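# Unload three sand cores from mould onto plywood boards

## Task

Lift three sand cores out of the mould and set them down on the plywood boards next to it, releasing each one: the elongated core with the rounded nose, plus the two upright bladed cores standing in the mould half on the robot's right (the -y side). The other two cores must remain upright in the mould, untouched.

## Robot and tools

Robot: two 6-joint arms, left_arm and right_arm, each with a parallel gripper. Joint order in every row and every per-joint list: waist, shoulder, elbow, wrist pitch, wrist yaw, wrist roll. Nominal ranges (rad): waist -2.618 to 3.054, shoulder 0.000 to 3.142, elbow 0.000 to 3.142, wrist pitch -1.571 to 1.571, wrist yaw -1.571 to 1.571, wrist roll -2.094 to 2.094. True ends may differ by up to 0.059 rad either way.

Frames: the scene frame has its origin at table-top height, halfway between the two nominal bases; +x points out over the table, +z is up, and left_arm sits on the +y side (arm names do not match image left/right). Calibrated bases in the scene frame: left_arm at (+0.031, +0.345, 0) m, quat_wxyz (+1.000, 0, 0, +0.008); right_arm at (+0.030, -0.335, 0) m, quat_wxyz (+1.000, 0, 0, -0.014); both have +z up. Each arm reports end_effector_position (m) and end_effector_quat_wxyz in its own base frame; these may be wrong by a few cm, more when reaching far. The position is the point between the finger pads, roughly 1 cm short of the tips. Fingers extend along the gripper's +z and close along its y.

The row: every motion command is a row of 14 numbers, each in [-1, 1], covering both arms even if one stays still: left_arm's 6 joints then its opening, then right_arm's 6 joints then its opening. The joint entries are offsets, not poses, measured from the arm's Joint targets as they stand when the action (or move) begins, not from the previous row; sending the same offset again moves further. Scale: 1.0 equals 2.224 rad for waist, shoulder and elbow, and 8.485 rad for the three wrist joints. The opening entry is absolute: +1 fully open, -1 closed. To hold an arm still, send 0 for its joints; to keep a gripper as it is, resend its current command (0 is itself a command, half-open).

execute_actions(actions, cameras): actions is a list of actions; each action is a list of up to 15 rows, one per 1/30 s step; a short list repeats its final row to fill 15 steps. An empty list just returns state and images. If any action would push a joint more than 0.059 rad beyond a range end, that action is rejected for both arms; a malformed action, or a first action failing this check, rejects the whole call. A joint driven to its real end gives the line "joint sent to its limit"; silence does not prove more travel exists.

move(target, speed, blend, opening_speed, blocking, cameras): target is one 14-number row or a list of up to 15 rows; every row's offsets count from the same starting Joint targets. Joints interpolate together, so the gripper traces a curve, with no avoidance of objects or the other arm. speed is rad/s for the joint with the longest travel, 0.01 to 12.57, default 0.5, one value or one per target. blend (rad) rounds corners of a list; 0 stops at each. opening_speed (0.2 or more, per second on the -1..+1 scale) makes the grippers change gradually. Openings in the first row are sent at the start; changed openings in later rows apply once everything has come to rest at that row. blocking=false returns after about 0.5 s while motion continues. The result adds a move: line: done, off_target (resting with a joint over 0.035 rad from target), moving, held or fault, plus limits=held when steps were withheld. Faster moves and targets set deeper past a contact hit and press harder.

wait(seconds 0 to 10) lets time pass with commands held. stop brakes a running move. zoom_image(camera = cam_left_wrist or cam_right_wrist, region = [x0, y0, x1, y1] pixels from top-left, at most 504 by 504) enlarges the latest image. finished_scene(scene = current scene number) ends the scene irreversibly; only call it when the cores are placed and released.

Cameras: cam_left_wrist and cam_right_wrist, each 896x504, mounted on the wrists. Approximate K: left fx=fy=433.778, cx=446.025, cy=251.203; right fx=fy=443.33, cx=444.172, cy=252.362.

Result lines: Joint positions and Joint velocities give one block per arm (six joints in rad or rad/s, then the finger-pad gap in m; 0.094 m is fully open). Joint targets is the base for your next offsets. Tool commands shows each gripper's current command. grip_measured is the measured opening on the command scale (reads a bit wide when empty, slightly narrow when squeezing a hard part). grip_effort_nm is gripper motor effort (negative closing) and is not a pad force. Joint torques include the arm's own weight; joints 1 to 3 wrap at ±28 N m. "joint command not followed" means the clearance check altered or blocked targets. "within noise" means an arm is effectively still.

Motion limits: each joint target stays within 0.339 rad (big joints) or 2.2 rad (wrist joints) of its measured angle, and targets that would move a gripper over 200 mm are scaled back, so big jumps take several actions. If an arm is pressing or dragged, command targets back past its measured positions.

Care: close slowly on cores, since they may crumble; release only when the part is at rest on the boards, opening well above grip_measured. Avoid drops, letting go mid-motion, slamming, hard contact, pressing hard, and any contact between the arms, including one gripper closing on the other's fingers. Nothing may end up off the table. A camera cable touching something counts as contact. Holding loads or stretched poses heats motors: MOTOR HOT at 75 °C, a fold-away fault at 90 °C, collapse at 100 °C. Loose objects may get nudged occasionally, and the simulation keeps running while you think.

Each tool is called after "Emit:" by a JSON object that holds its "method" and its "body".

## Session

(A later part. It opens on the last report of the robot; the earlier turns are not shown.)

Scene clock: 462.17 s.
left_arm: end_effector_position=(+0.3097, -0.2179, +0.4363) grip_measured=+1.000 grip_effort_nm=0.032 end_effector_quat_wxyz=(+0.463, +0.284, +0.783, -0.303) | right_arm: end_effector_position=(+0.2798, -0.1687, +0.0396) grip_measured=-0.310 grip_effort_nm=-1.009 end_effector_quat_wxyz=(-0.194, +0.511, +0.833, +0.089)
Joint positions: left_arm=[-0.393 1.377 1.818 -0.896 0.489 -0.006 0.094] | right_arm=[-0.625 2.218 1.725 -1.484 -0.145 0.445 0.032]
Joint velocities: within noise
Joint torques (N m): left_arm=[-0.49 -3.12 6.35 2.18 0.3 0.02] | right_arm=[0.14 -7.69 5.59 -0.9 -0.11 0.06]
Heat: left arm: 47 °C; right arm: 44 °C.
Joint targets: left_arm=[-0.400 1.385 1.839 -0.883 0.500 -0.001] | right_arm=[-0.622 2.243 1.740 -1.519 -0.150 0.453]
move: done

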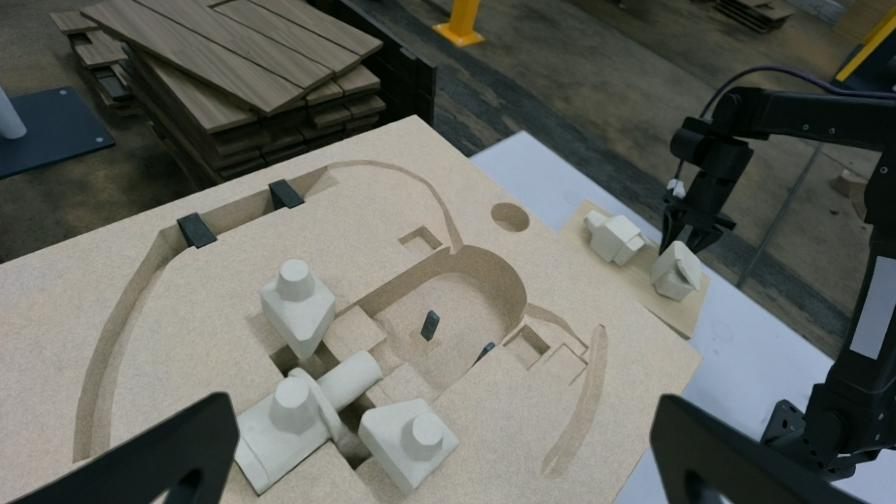

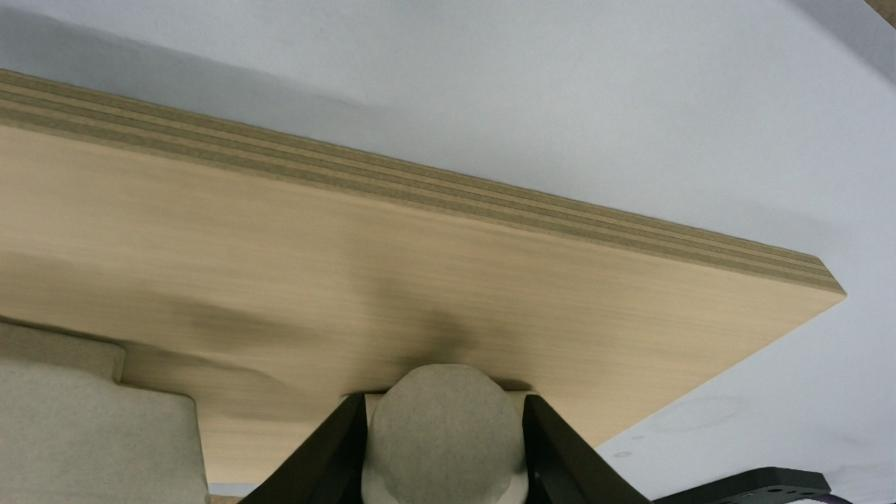

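Contact is made and the core lies flat. Releasing and retracting.

Emit:
{"method": "move", "body": {"target": [0,0,0,0,0,0,1,0,0,0,0,0,0,0.0], "opening_speed": 0.2}}

Emit:
{"method": "zoom_image", "body": {"camera": "cam_left_wrist", "region": [620, 200, 740, 320]}}

Scene clock: 466.70 s.
left_arm: end_effector_position=(+0.3097, -0.2179, +0.4363) grip_measured=+1.000 grip_effort_nm=0.032 end_effector_quat_wxyz=(+0.463, +0.284, +0.783, -0.303) | right_arm: end_effector_position=(+0.2763, -0.1662, +0.0389) grip_measured=-0.003 grip_effort_nm=0.183 end_effector_quat_wxyz=(-0.206, +0.510, +0.830, +0.090)
Joint positions: left_arm=[-0.393 1.377 1.818 -0.896 0.489 -0.006 0.094] | right_arm=[-0.625 2.226 1.725 -1.501 -0.145 0.445 0.047]
Joint velocities: within noise
Joint torques (N m): left_arm=[-0.46 -3.19 6.34 2.19 0.32 0.02] | right_arm=[0.17 -8.34 5.53 -0.77 -0.11 0.05]
Heat: left arm: 47 °C; right arm: 44 °C.
Joint targets: left_arm=[-0.400 1.385 1.839 -0.883 0.500 -0.001] | right_arm=[-0.622 2.243 1.740 -1.519 -0.149 0.453]
move: done

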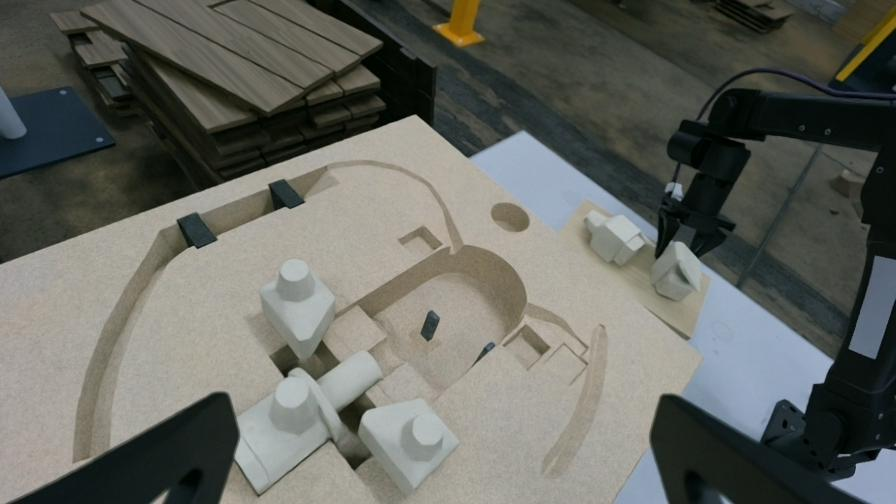

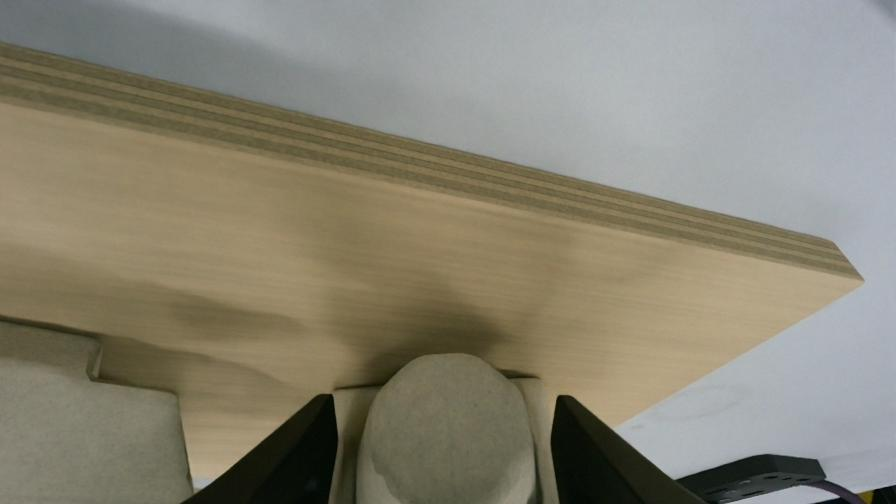

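Scaled by 4.200.

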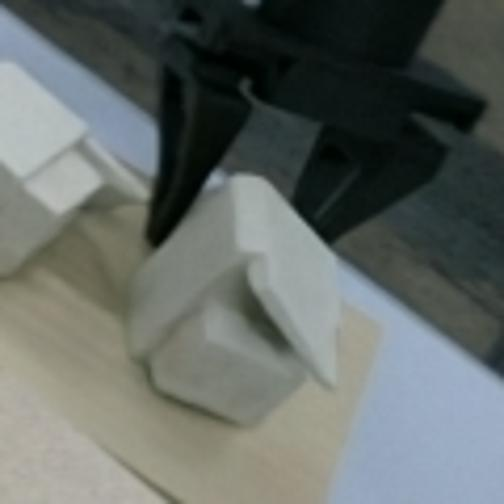

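Emit:
{"method": "move", "body": {"target": [[0,0,0,0,0,0,1,0,-0.036,0.02,-0.003,0,0,0.0],[0,0,0,0,0,0,1,0,-0.1,0.05,-0.003,0,0,0.0],[0,0,0,0,0,0,1,0.0,-0.25,0.05,0.05,0.0175,-0.053,0.5]], "speed": [0.15,0.3,0.6]}}

Scene clock: 474.60 s.
left_arm: end_effector_position=(+0.3097, -0.2179, +0.4363) grip_measured=+1.000 grip_effort_nm=0.027 end_effector_quat_wxyz=(+0.463, +0.284, +0.783, -0.303) | right_arm: end_effector_position=(+0.3475, -0.2479, +0.2627) grip_measured=+0.497 grip_effort_nm=0.178 end_effector_quat_wxyz=(+0.274, +0.299, +0.910, -0.084)
Joint positions: left_arm=[-0.393 1.377 1.818 -0.896 0.489 -0.006 0.094] | right_arm=[-0.625 1.703 1.829 -1.115 -0.006 0.011 0.07]
Joint velocities: within noise
Joint torques (N m): left_arm=[-0.54 -3.08 6.38 2.2 0.29 0] | right_arm=[0.17 -8.17 7.38 1.17 0.05 -0.13]
Heat: left arm: 48 °C; right arm: 44 °C.
Joint targets: left_arm=[-0.400 1.385 1.839 -0.883 0.500 -0.001] | right_arm=[-0.622 1.687 1.851 -1.095 -0.001 0.003]
move: done

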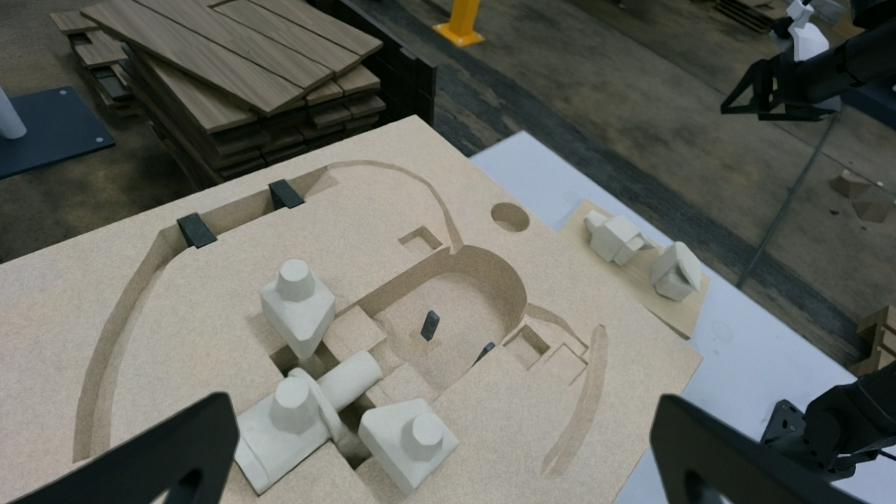

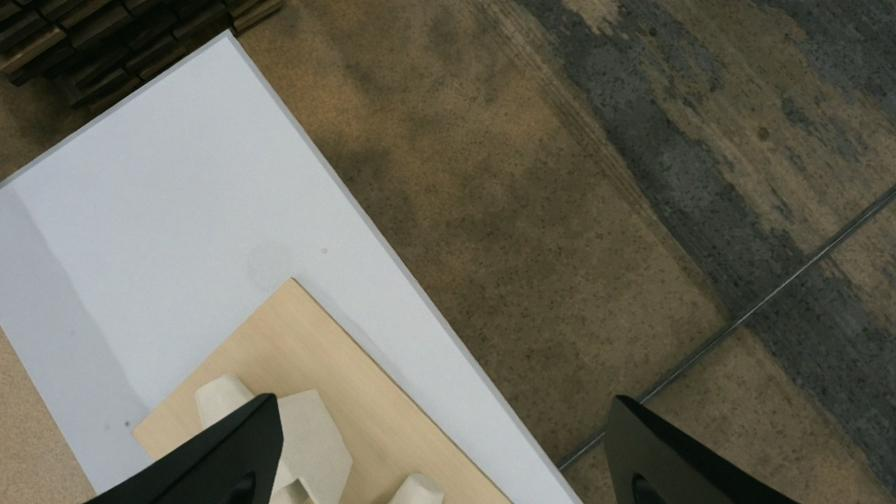

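Emit:
{"method": "zoom_image", "body": {"camera": "cam_left_wrist", "region": [220, 320, 420, 504]}}

Scaled by 2.520.

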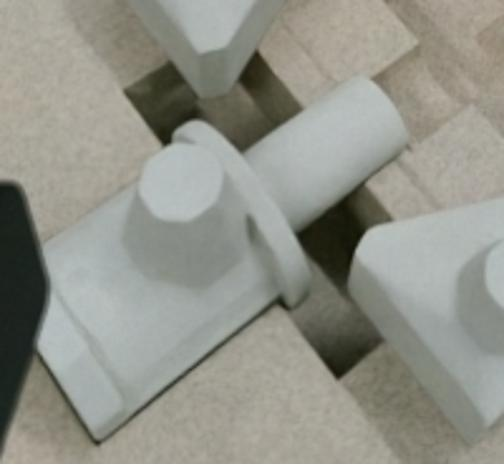

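Emit:
{"method": "move", "body": {"target": [0.1439,0.3156,0.0393,-0.0311,0.0526,0.1473,1,0,0,0,0,0,0,0.5], "speed": 0.6}}

Scene clock: 519.53 s.
left_arm: end_effector_position=(+0.4317, -0.1763, +0.1939) grip_measured=+1.000 grip_effort_nm=0.037 end_effector_quat_wxyz=(+0.335, +0.590, +0.669, -0.303) | right_arm: end_effector_position=(+0.3476, -0.2481, +0.2629) grip_measured=+0.497 grip_effort_nm=0.173 end_effector_quat_wxyz=(+0.275, +0.298, +0.910, -0.084)
Joint positions: left_arm=[-0.083 2.074 1.902 -1.139 0.912 1.234 0.094] | right_arm=[-0.625 1.703 1.829 -1.114 -0.006 0.011 0.07]
Joint velocities: within noise
Joint torques (N m): left_arm=[0.23 -8.77 6.95 0.8 0.94 0.1] | right_arm=[0.17 -8.21 7.36 1.16 0.05 -0.12]
Heat: left arm: 47 °C; right arm: 43 °C.
Joint targets: left_arm=[-0.080 2.087 1.927 -1.147 0.947 1.249] | right_arm=[-0.622 1.687 1.851 -1.095 -0.001 0.003]
move: done

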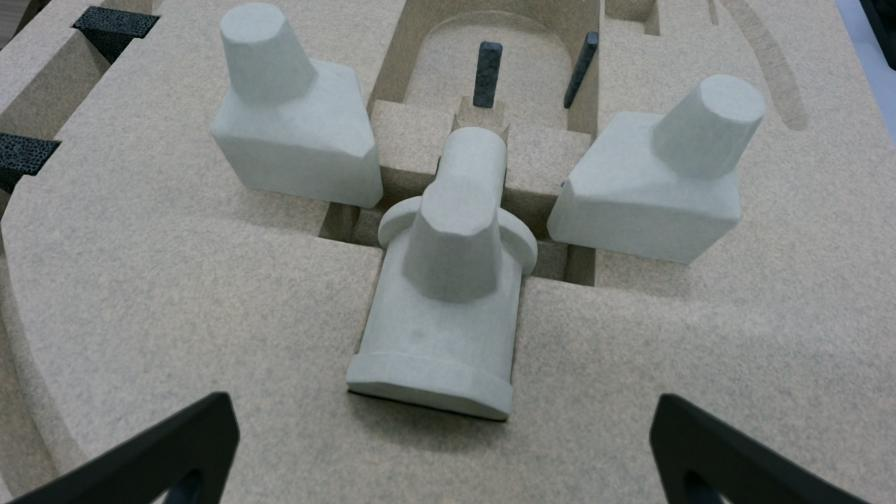

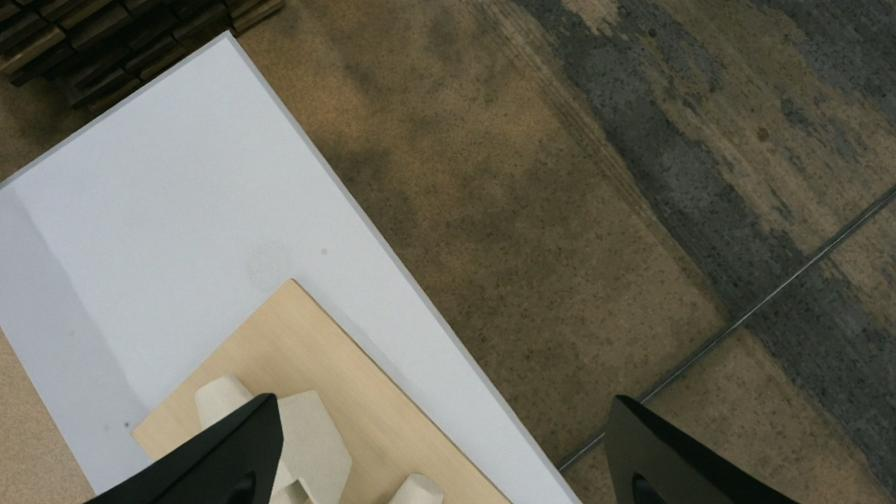

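Emit:
{"method": "move", "body": {"target": [-0.0760,0.0201,-0.0649,0.0484,-0.0044,-0.0293,1,0,0,0,0,0,0,0.5], "speed": 0.25, "cameras": ["cam_left_wrist"]}}

Scene clock: 529.93 s.
left_arm: end_effector_position=(+0.4461, -0.2536, +0.1660) grip_measured=+1.000 grip_effort_nm=0.032 end_effector_quat_wxyz=(+0.363, +0.596, +0.647, -0.307) | right_arm: end_effector_position=(+0.3477, -0.2481, +0.2629) grip_measured=+0.497 grip_effort_nm=0.173 end_effector_quat_wxyz=(+0.275, +0.298, +0.910, -0.084)
Joint positions: left_arm=[-0.245 2.109 1.79 -0.75 0.895 1 0.094] | right_arm=[-0.625 1.703 1.829 -1.113 -0.006 0.01 0.07]
Joint velocities: within noise
Joint torques (N m): left_arm=[-0.25 -8.73 4.48 1.4 0.63 -0.04] | right_arm=[0.17 -8.2 7.38 1.16 0.04 -0.12]
Heat: left arm: 44 °C; right arm: 44 °C.
Joint targets: left_arm=[-0.249 2.132 1.782 -0.736 0.909 1.000] | right_arm=[-0.622 1.687 1.851 -1.095 -0.001 0.003]
move: done
Images, in order (width x height): cam_left_wrist 896x504.

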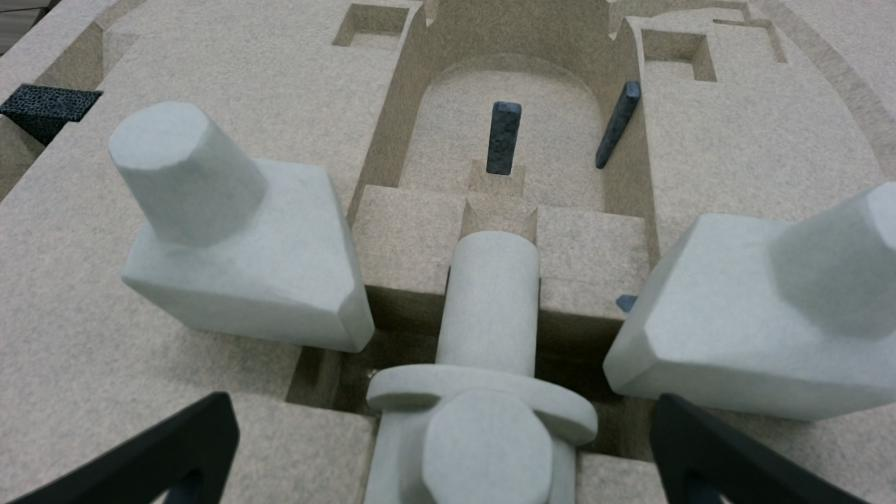

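Emit:
{"method": "move", "body": {"target": [-0.0050,0.0054,-0.0215,0.0053,0,0,1,0,0,0,0,0,0,0.5], "speed": 0.1, "cameras": ["cam_left_wrist"]}}

Scene clock: 536.30 s.
left_arm: end_effector_position=(+0.4427, -0.2567, +0.1473) grip_measured=+1.000 grip_effort_nm=0.027 end_effector_quat_wxyz=(+0.355, +0.597, +0.649, -0.312) | right_arm: end_effector_position=(+0.3478, -0.2481, +0.2630) grip_measured=+0.497 grip_effort_nm=0.173 end_effector_quat_wxyz=(+0.275, +0.298, +0.910, -0.084)
Joint positions: left_arm=[-0.253 2.122 1.742 -0.705 0.894 0.999 0.094] | right_arm=[-0.625 1.703 1.829 -1.113 -0.006 0.01 0.07]
Joint velocities: within noise
Joint torques (N m): left_arm=[-0.55 -8.79 4.55 1.34 0.66 -0.04] | right_arm=[0.16 -8.18 7.38 1.15 0.04 -0.12]
Heat: left arm: 43 °C; right arm: 44 °C.
Joint targets: left_arm=[-0.260 2.144 1.734 -0.691 0.909 1.001] | right_arm=[-0.622 1.687 1.851 -1.095 -0.001 0.003]
move: done
Images, in order (width x height): cam_left_wrist 896x504.

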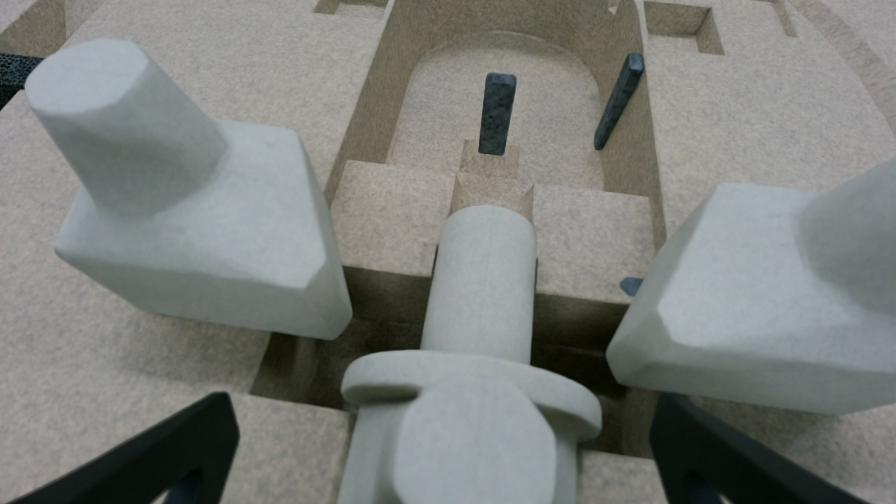

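Emit:
{"method": "move", "body": {"target": [0,0,0,0,0.0055,0,1,0,0,0,0,0,0,0.5], "speed": 0.1, "cameras": ["cam_left_wrist"]}}

Emit:
{"method": "move", "body": {"target": [0,0,0,0,0,0,-0.2,0,0,0,0,0,0,0.5], "opening_speed": 0.8, "cameras": ["cam_left_wrist"]}}

Scene clock: 541.77 s.
left_arm: end_effector_position=(+0.4402, -0.2594, +0.1511) grip_measured=+1.000 grip_effort_nm=0.032 end_effector_quat_wxyz=(+0.358, +0.596, +0.641, -0.324) | right_arm: end_effector_position=(+0.3477, -0.2482, +0.2630) grip_measured=+0.497 grip_effort_nm=0.178 end_effector_quat_wxyz=(+0.275, +0.298, +0.910, -0.084)
Joint positions: left_arm=[-0.253 2.122 1.742 -0.704 0.924 0.999 0.094] | right_arm=[-0.625 1.703 1.829 -1.113 -0.006 0.01 0.07]
Joint velocities: within noise
Joint torques (N m): left_arm=[-0.61 -8.9 4.51 1.37 0.85 -0.05] | right_arm=[0.2 -8.2 7.38 1.15 0.03 -0.11]
Heat: left arm: 42 °C; right arm: 44 °C.
Joint targets: left_arm=[-0.260 2.144 1.734 -0.691 0.956 1.001] | right_arm=[-0.622 1.687 1.851 -1.095 -0.001 0.003]
move: done
Images, in order (width x height): cam_left_wrist 896x504.

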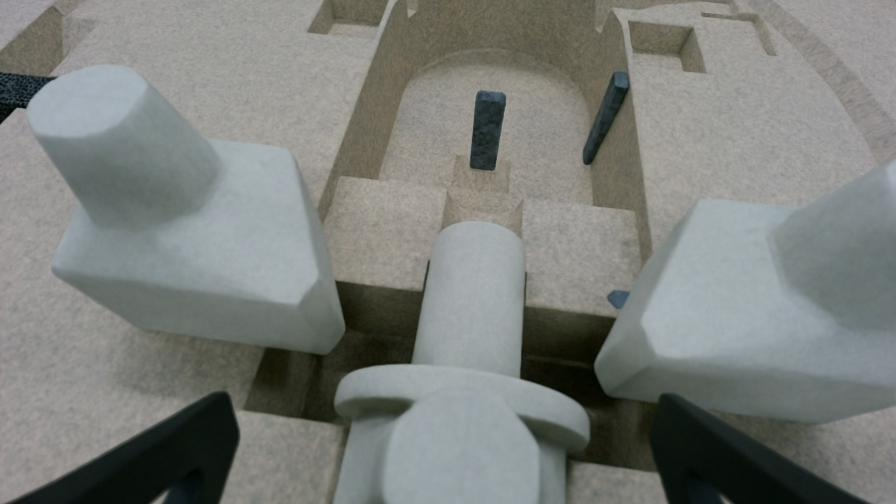

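Scene clock: 543.50 s.
left_arm: end_effector_position=(+0.4382, -0.2596, +0.1511) grip_measured=-0.198 grip_effort_nm=-0.100 end_effector_quat_wxyz=(+0.355, +0.594, +0.642, -0.329) | right_arm: end_effector_position=(+0.3477, -0.2482, +0.2630) grip_measured=+0.497 grip_effort_nm=0.173 end_effector_quat_wxyz=(+0.275, +0.298, +0.910, -0.084)
Joint positions: left_arm=[-0.253 2.122 1.742 -0.714 0.93 0.998 0.038] | right_arm=[-0.625 1.703 1.829 -1.113 -0.006 0.01 0.07]
Joint velocities: within noise
Joint torques (N m): left_arm=[-0.54 -8.76 4.55 1.45 0.81 -0.04] | right_arm=[0.16 -8.21 7.39 1.15 0.04 -0.12]
Heat: left arm: 42 °C; right arm: 44 °C.
Joint targets: left_arm=[-0.260 2.144 1.734 -0.692 0.956 1.001] | right_arm=[-0.622 1.687 1.851 -1.095 -0.001 0.003]
move: done
Images, in order (width x height): cam_left_wrist 896x504.

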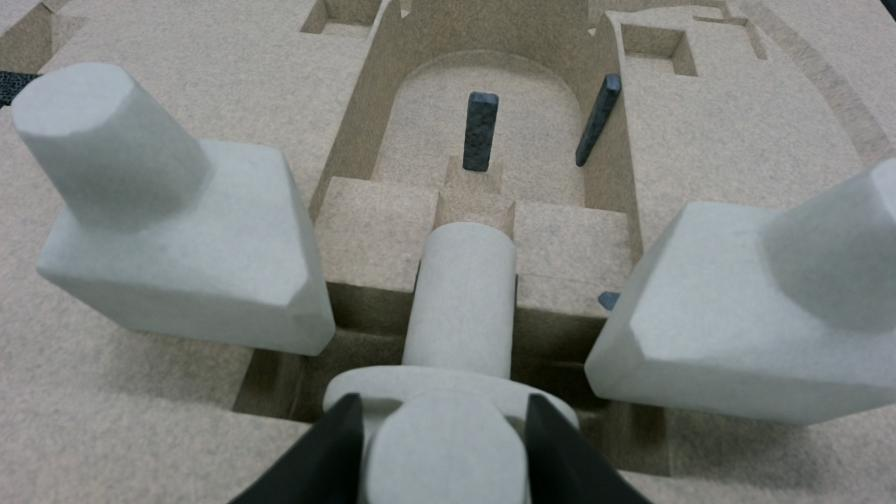

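Emit:
{"method": "move", "body": {"target": [0,0,0,0,0,0,-0.5,0,0,0,0,0,0,0.5], "opening_speed": 0.25, "cameras": []}}

Emit:
{"method": "move", "body": {"target": [[0,-0.0036,0.061,-0.012,0,0,-0.5,0,0,0,0,0,0,0.5],[0,0.006,0.2334,-0.0467,0,0,-0.5,0,0,0,0,0,0,0.5]], "speed": [0.1,0.25]}}

Scene clock: 550.63 s.
left_arm: end_effector_position=(+0.4380, -0.2596, +0.1512) grip_measured=-0.266 grip_effort_nm=-0.999 end_effector_quat_wxyz=(+0.355, +0.594, +0.642, -0.329) | right_arm: end_effector_position=(+0.3477, -0.2482, +0.2630) grip_measured=+0.497 grip_effort_nm=0.178 end_effector_quat_wxyz=(+0.275, +0.298, +0.910, -0.084)
Joint positions: left_arm=[-0.253 2.122 1.742 -0.714 0.931 0.998 0.034] | right_arm=[-0.625 1.703 1.829 -1.113 -0.006 0.01 0.07]
Joint velocities: within noise
Joint torques (N m): left_arm=[-0.58 -8.84 4.48 1.46 0.79 -0.05] | right_arm=[0.17 -8.21 7.38 1.15 0.04 -0.12]
Heat: left arm: 42 °C; right arm: 44 °C.
Joint targets: left_arm=[-0.260 2.144 1.734 -0.691 0.956 1.001] | right_arm=[-0.622 1.687 1.851 -1.095 -0.001 0.003]
move: done
No camera images: "cameras" was empty.

Scene clock: 554.17 s.
left_arm: end_effector_position=(+0.4450, -0.2566, +0.2406) grip_measured=-0.268 grip_effort_nm=-0.994 end_effector_quat_wxyz=(+0.346, +0.599, +0.657, -0.299) | right_arm: end_effector_position=(+0.3478, -0.2483, +0.2630) grip_measured=+0.497 grip_effort_nm=0.173 end_effector_quat_wxyz=(+0.275, +0.298, +0.910, -0.084)
Joint positions: left_arm=[-0.26 2.165 2.203 -1.132 0.857 0.997 0.034] | right_arm=[-0.625 1.703 1.829 -1.113 -0.006 0.01 0.07]
Joint velocities: within noise
Joint torques (N m): left_arm=[0.01 -11.02 9.29 1.69 1.61 -0.03] | right_arm=[0.17 -8.2 7.38 1.15 0.04 -0.11]
Heat: left arm: 41 °C; right arm: 44 °C.
Joint targets: left_arm=[-0.260 2.157 2.253 -1.088 0.956 1.001] | right_arm=[-0.622 1.687 1.851 -1.095 -0.001 0.003]
move: off_target (left_arm); left_arm: the wrist yaw is farthest, 0.099 rad from its target

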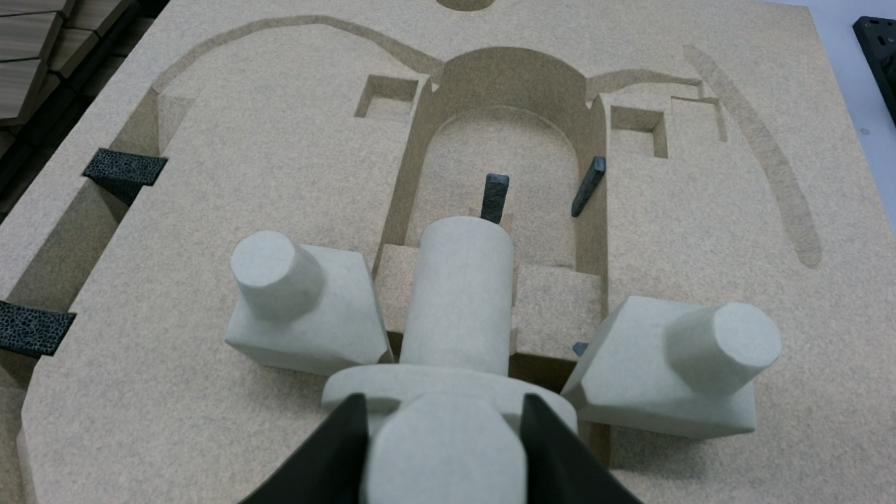

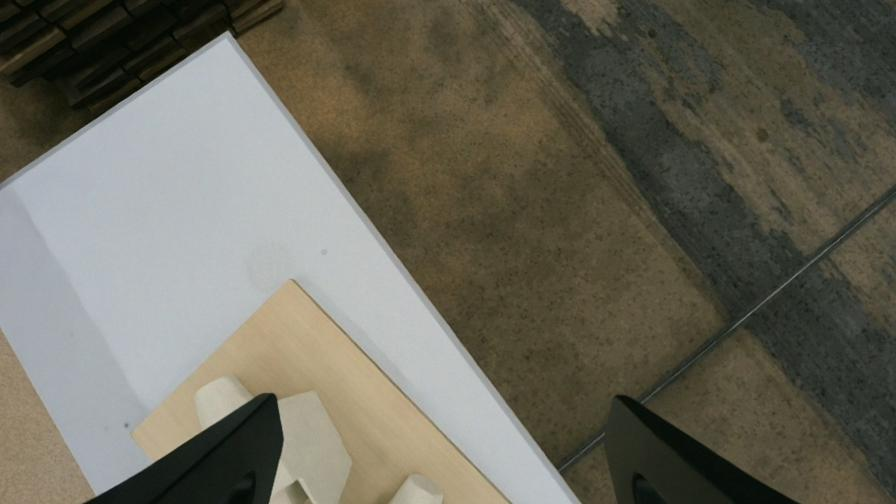

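Emit:
{"method": "move", "body": {"target": [[0.1619,-0.2504,-0.2262,0.0163,-0.0302,-0.0354,-0.5,0,0,0,0,0,0,0.5],[0.3485,-0.4962,-0.7304,0.1131,-0.0822,-0.0965,-0.5,0,0,0,0,0,0,0.5]], "speed": [0.3,0.5], "blend": [0.15,0]}}

Scene clock: 565.73 s.
left_arm: end_effector_position=(+0.3020, +0.1209, +0.1230) grip_measured=-0.268 grip_effort_nm=-1.004 end_effector_quat_wxyz=(+0.407, -0.099, +0.907, +0.030) | right_arm: end_effector_position=(+0.3478, -0.2483, +0.2630) grip_measured=+0.497 grip_effort_nm=0.173 end_effector_quat_wxyz=(+0.275, +0.298, +0.910, -0.084)
Joint positions: left_arm=[0.508 1.107 0.607 -0.256 0.24 0.187 0.034] | right_arm=[-0.625 1.703 1.829 -1.113 -0.006 0.01 0.07]
Joint velocities: within noise
Joint torques (N m): left_arm=[0.55 -6.57 7.35 3.21 0.33 -0.11] | right_arm=[0.18 -8.2 7.39 1.16 0.03 -0.11]
Heat: left arm: 43 °C; right arm: 44 °C.
Joint targets: left_arm=[0.515 1.054 0.629 -0.128 0.258 0.182] | right_arm=[-0.622 1.687 1.851 -1.095 -0.001 0.003]
move: off_target (left_arm); left_arm: the wrist pitch is farthest, 0.128 rad from its target

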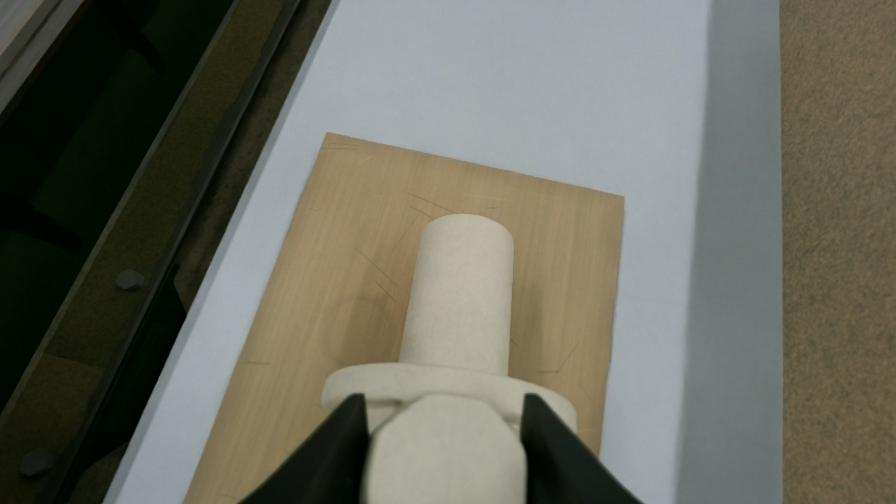

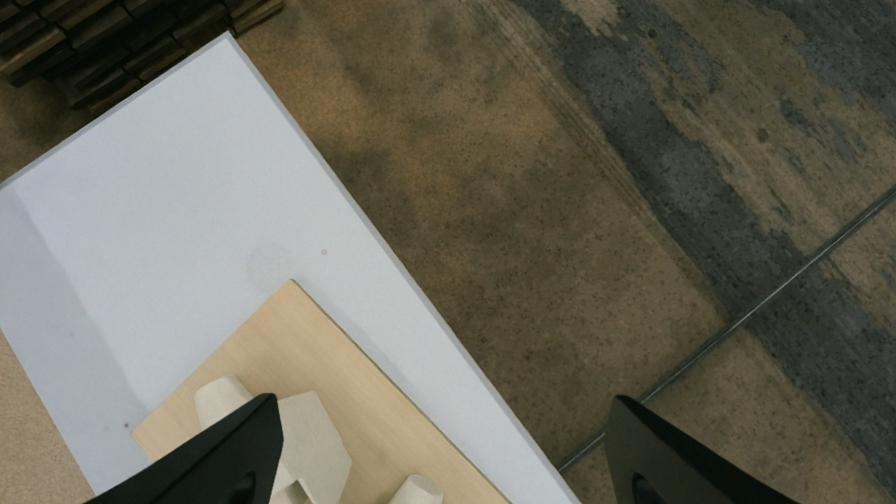

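Emit:
{"method": "move", "body": {"target": [0,0,0,0.0220,0,0,-0.5,0,0,0,0,0,0,0.5], "speed": 0.2, "cameras": ["cam_left_wrist"]}}

Scene clock: 569.70 s.
left_arm: end_effector_position=(+0.3236, +0.1329, +0.1537) grip_measured=-0.268 grip_effort_nm=-1.004 end_effector_quat_wxyz=(+0.474, -0.086, +0.874, +0.059) | right_arm: end_effector_position=(+0.3478, -0.2483, +0.2630) grip_measured=+0.497 grip_effort_nm=0.178 end_effector_quat_wxyz=(+0.275, +0.298, +0.910, -0.084)
Joint positions: left_arm=[0.508 1.107 0.607 -0.094 0.24 0.185 0.034] | right_arm=[-0.625 1.703 1.829 -1.113 -0.006 0.01 0.07]
Joint velocities: within noise
Joint torques (N m): left_arm=[0.46 -6.75 7.32 3.63 0.31 -0.11] | right_arm=[0.17 -8.18 7.35 1.15 0.04 -0.12]
Heat: left arm: 44 °C; right arm: 44 °C.
Joint targets: left_arm=[0.515 1.054 0.629 0.059 0.258 0.182] | right_arm=[-0.622 1.687 1.851 -1.095 -0.001 0.003]
move: off_target (left_arm); left_arm: the wrist pitch is farthest, 0.153 rad from its target
Images, in order (width x height): cam_left_wrist 896x504.

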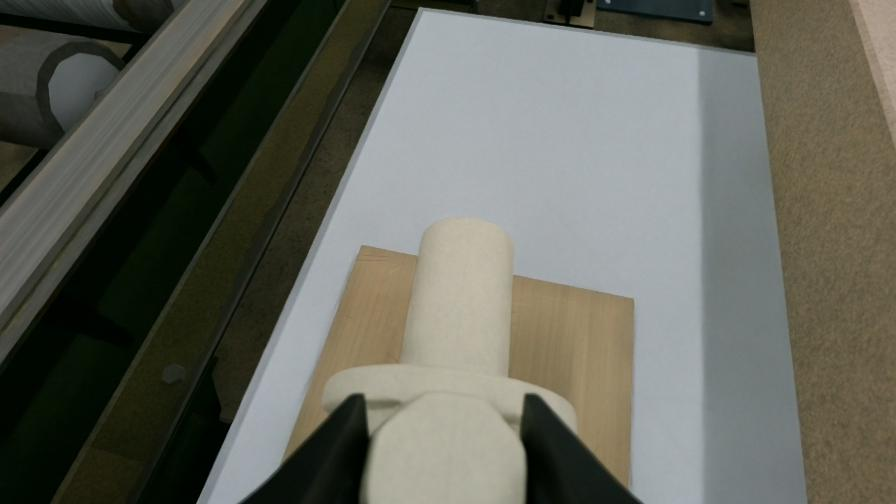

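Emit:
{"method": "move", "body": {"target": [0,-0.0108,-0.075,0.0184,0,0,-0.5,0,0,0,0,0,0,0.5], "speed": 0.12}}

Scene clock: 577.27 s.
left_arm: end_effector_position=(+0.3099, +0.1253, +0.1194) grip_measured=-0.268 grip_effort_nm=-1.004 end_effector_quat_wxyz=(+0.479, -0.085, +0.872, +0.061) | right_arm: end_effector_position=(+0.3478, -0.2483, +0.2630) grip_measured=+0.497 grip_effort_nm=0.178 end_effector_quat_wxyz=(+0.275, +0.298, +0.910, -0.084)
Joint positions: left_arm=[0.508 1.083 0.442 0.058 0.24 0.185 0.034] | right_arm=[-0.625 1.703 1.829 -1.113 -0.006 0.01 0.07]
Joint velocities: within noise
Joint torques (N m): left_arm=[0.51 -6.31 6.98 3.72 0.33 -0.11] | right_arm=[0.17 -8.21 7.39 1.16 0.04 -0.11]
Heat: left arm: 49 °C; right arm: 44 °C.
Joint targets: left_arm=[0.515 1.030 0.462 0.215 0.258 0.182] | right_arm=[-0.622 1.687 1.851 -1.095 -0.001 0.003]
move: off_target (left_arm); left_arm: the wrist pitch is farthest, 0.157 rad from its target

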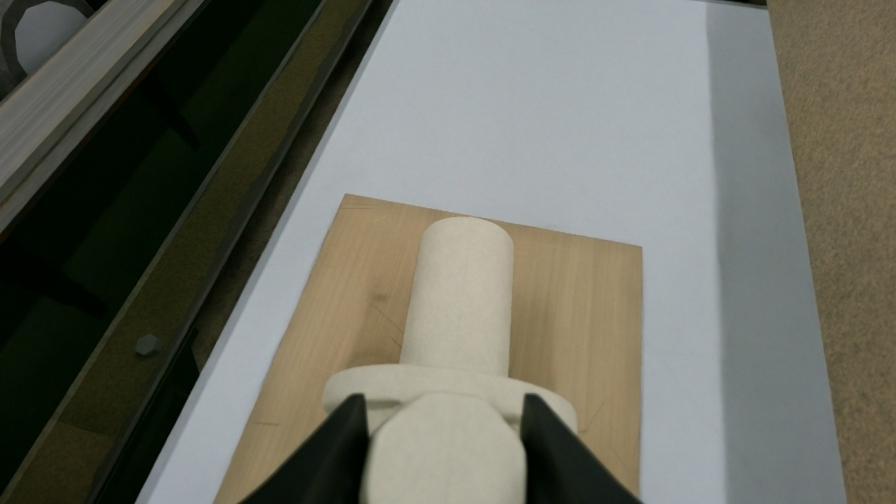

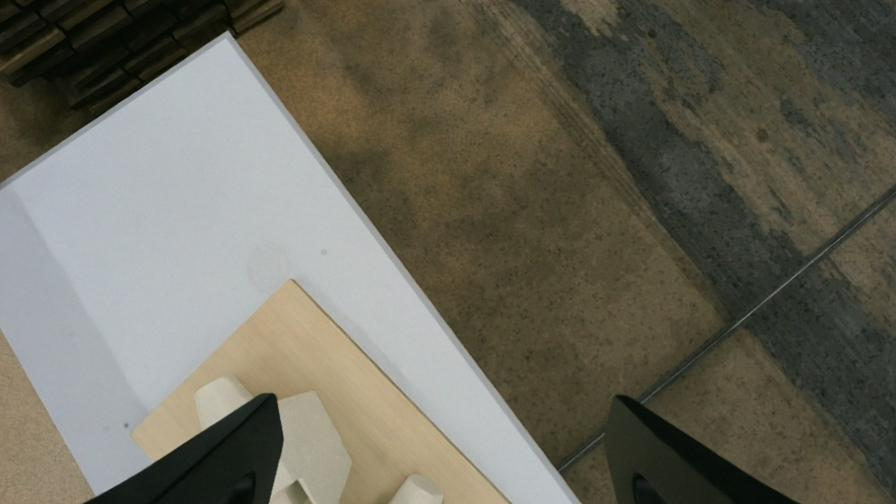

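Emit:
{"method": "move", "body": {"target": [0,0.0166,-0.03,0.0118,0,0,-0.5,0,0,0,0,0,0,0.5], "speed": 0.08, "cameras": ["cam_left_wrist"]}}

Scene clock: 581.07 s.
left_arm: end_effector_position=(+0.3108, +0.1254, +0.1175) grip_measured=-0.268 grip_effort_nm=-0.994 end_effector_quat_wxyz=(+0.501, -0.081, +0.859, +0.069) | right_arm: end_effector_position=(+0.3478, -0.2483, +0.2630) grip_measured=+0.497 grip_effort_nm=0.178 end_effector_quat_wxyz=(+0.275, +0.298, +0.910, -0.084)
Joint positions: left_arm=[0.508 1.083 0.382 0.174 0.242 0.181 0.034] | right_arm=[-0.625 1.703 1.829 -1.113 -0.006 0.01 0.07]
Joint velocities: within noise
Joint torques (N m): left_arm=[0.58 -3.33 6.32 3.58 0.27 -0.05] | right_arm=[0.2 -8.18 7.38 1.14 0.04 -0.12]
Heat: left arm: 50 °C; right arm: 44 °C.
Joint targets: left_arm=[0.515 1.067 0.395 0.315 0.258 0.182] | right_arm=[-0.622 1.687 1.851 -1.095 -0.001 0.003]
move: off_target (left_arm); left_arm: the wrist pitch is farthest, 0.141 rad from its target
Images, in order (width x height): cam_left_wrist 896x504.

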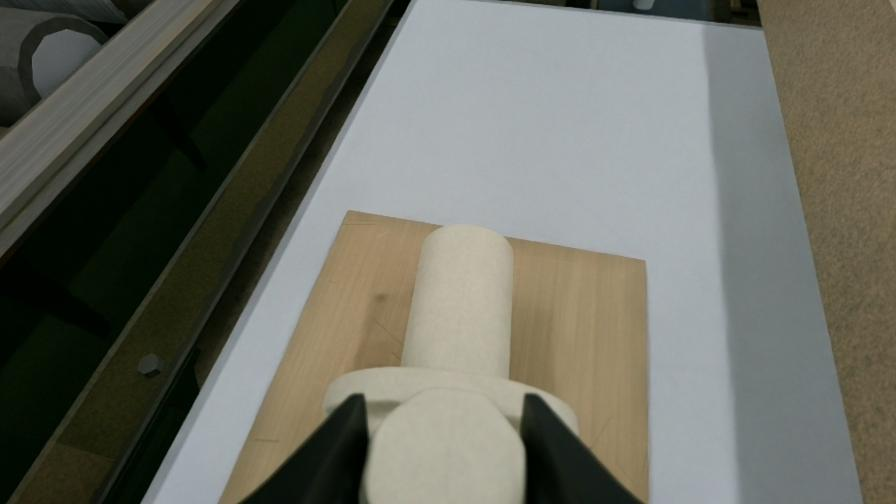

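Emit:
{"method": "move", "body": {"target": [0,0,0,-0.0120,0,0,-0.5,0,0,0,0,0,0,0.5], "speed": 0.1, "cameras": ["cam_left_wrist"]}}

Scene clock: 584.63 s.
left_arm: end_effector_position=(+0.3102, +0.1250, +0.1162) grip_measured=-0.268 grip_effort_nm=-1.004 end_effector_quat_wxyz=(+0.499, -0.081, +0.860, +0.067) | right_arm: end_effector_position=(+0.3478, -0.2483, +0.2630) grip_measured=+0.497 grip_effort_nm=0.178 end_effector_quat_wxyz=(+0.275, +0.298, +0.910, -0.084)
Joint positions: left_arm=[0.508 1.083 0.382 0.168 0.243 0.181 0.034] | right_arm=[-0.625 1.703 1.829 -1.113 -0.006 0.01 0.07]
Joint velocities: within noise
Joint torques (N m): left_arm=[0.57 -3.32 6.3 2.53 0.31 -0.06] | right_arm=[0.2 -8.2 7.38 1.14 0.04 -0.12]
Heat: left arm: 51 °C; right arm: 44 °C.
Joint targets: left_arm=[0.515 1.067 0.396 0.213 0.259 0.182] | right_arm=[-0.622 1.687 1.851 -1.095 -0.001 0.003]
move: off_target (left_arm); left_arm: the wrist pitch is farthest, 0.045 rad from its target
Images, in order (width x height): cam_left_wrist 896x504.

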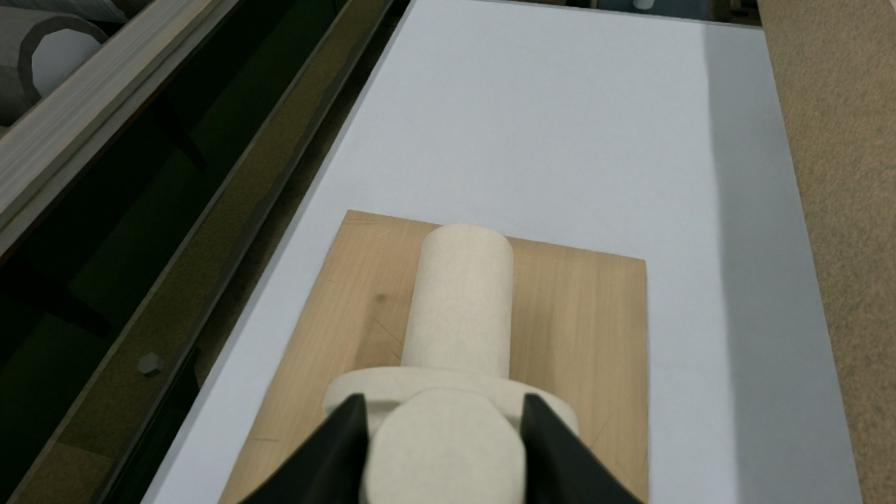

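Emit:
{"method": "move", "body": {"target": [0,0,0,-0.0110,0,0,-0.5,0,0,0,0,0,0,0.5], "speed": 0.1, "cameras": ["cam_left_wrist"]}}

Scene clock: 588.50 s.
left_arm: end_effector_position=(+0.3095, +0.1246, +0.1148) grip_measured=-0.268 grip_effort_nm=-0.999 end_effector_quat_wxyz=(+0.496, -0.082, +0.862, +0.066) | right_arm: end_effector_position=(+0.3478, -0.2483, +0.2630) grip_measured=+0.497 grip_effort_nm=0.178 end_effector_quat_wxyz=(+0.275, +0.298, +0.910, -0.084)
Joint positions: left_arm=[0.508 1.083 0.382 0.161 0.243 0.181 0.034] | right_arm=[-0.625 1.703 1.829 -1.113 -0.006 0.01 0.07]
Joint velocities: within noise
Joint torques (N m): left_arm=[0.54 -3.25 6.32 1.62 0.29 -0.04] | right_arm=[0.18 -8.2 7.38 1.14 0.04 -0.12]
Heat: left arm: 50 °C; right arm: 44 °C.
Joint targets: left_arm=[0.515 1.067 0.396 0.120 0.259 0.182] | right_arm=[-0.622 1.687 1.851 -1.095 -0.001 0.003]
move: off_target (left_arm); left_arm: the wrist pitch is farthest, 0.041 rad from its target
Images, in order (width x height): cam_left_wrist 896x504.

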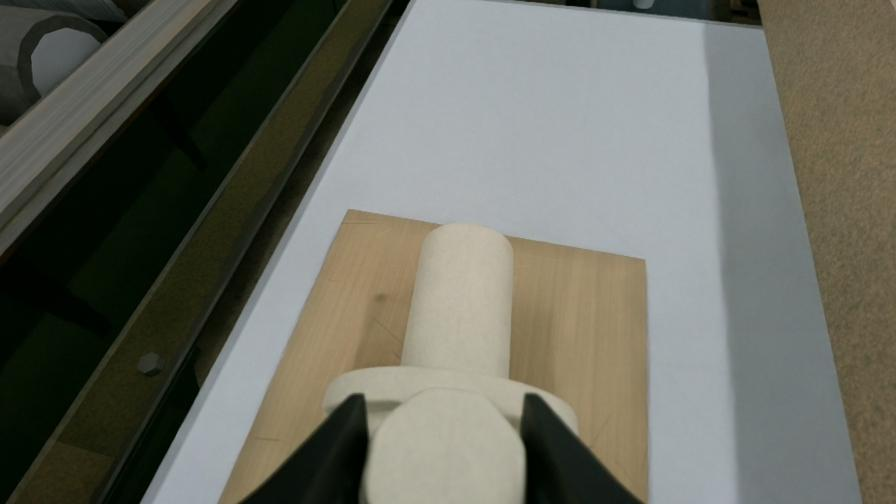

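Emit:
{"method": "move", "body": {"target": [0,0,0,0.003,0,0,-0.1,0,0,0,0,0,0,0.5], "opening_speed": 0.2, "cameras": ["cam_left_wrist"]}}

Scene clock: 594.23 s.
left_arm: end_effector_position=(+0.3076, +0.1251, +0.1123) grip_measured=-0.102 grip_effort_nm=0.134 end_effector_quat_wxyz=(+0.492, -0.085, +0.864, +0.065) | right_arm: end_effector_position=(+0.3478, -0.2483, +0.2630) grip_measured=+0.497 grip_effort_nm=0.178 end_effector_quat_wxyz=(+0.275, +0.298, +0.910, -0.084)
Joint positions: left_arm=[0.513 1.083 0.382 0.149 0.243 0.179 0.042] | right_arm=[-0.625 1.703 1.829 -1.113 -0.006 0.01 0.07]
Joint velocities: within noise
Joint torques (N m): left_arm=[0.13 -3.36 6.34 2 0.3 -0.01] | right_arm=[0.17 -8.18 7.38 1.14 0.05 -0.12]
Heat: left arm: 48 °C; right arm: 44 °C.
Joint targets: left_arm=[0.515 1.067 0.396 0.145 0.258 0.182] | right_arm=[-0.622 1.687 1.851 -1.095 -0.001 0.003]
move: done
Images, in order (width x height): cam_left_wrist 896x504.

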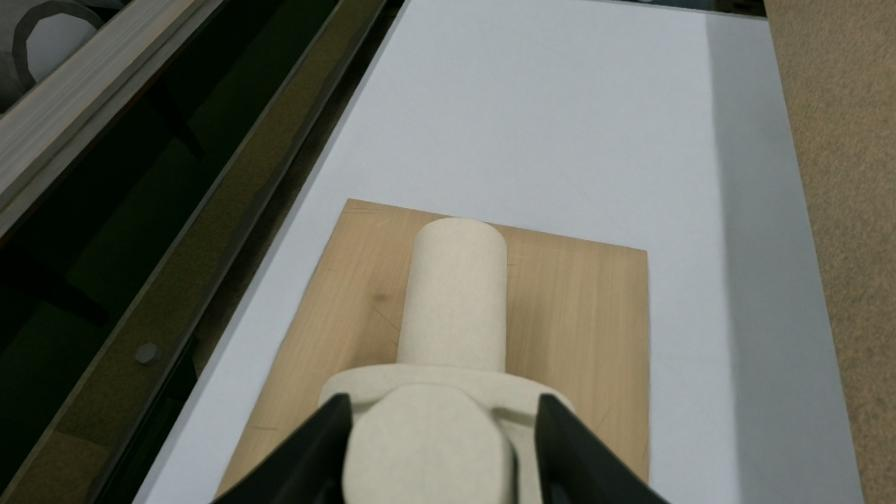

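Emit:
{"method": "move", "body": {"target": [0,0,0,0,0,0,0.2,0,0,0,0,0,0,0.5], "opening_speed": 0.2, "cameras": ["cam_left_wrist"]}}

Scene clock: 598.57 s.
left_arm: end_effector_position=(+0.3067, +0.1233, +0.1101) grip_measured=+0.198 grip_effort_nm=0.144 end_effector_quat_wxyz=(+0.488, -0.085, +0.867, +0.060) | right_arm: end_effector_position=(+0.3478, -0.2483, +0.2630) grip_measured=+0.497 grip_effort_nm=0.173 end_effector_quat_wxyz=(+0.275, +0.298, +0.910, -0.084)
Joint positions: left_arm=[0.513 1.083 0.382 0.138 0.249 0.179 0.056] | right_arm=[-0.625 1.703 1.829 -1.113 -0.006 0.01 0.07]
Joint velocities: within noise
Joint torques (N m): left_arm=[0.27 -3.25 6.35 2.08 0.22 -0.03] | right_arm=[0.2 -8.21 7.38 1.15 0.03 -0.12]
Heat: left arm: 48 °C; right arm: 44 °C.
Joint targets: left_arm=[0.515 1.067 0.396 0.145 0.258 0.182] | right_arm=[-0.622 1.687 1.851 -1.095 -0.001 0.003]
move: done
Images, in order (width x height): cam_left_wrist 896x504.

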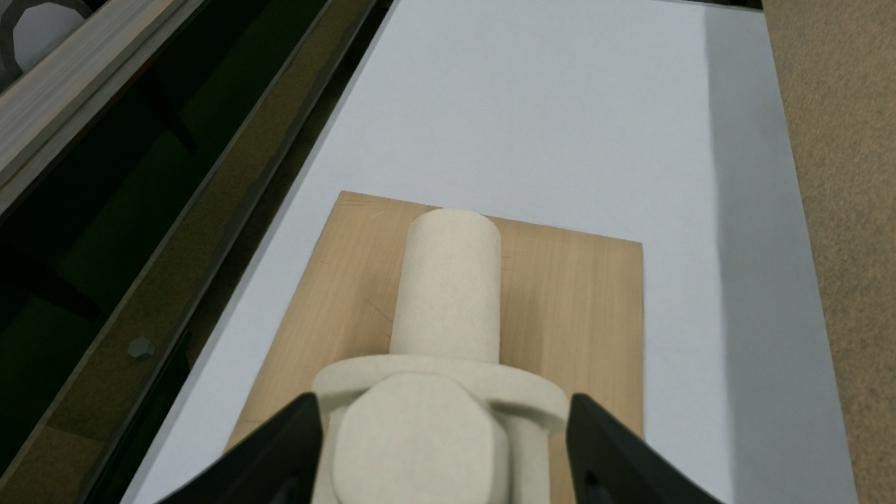

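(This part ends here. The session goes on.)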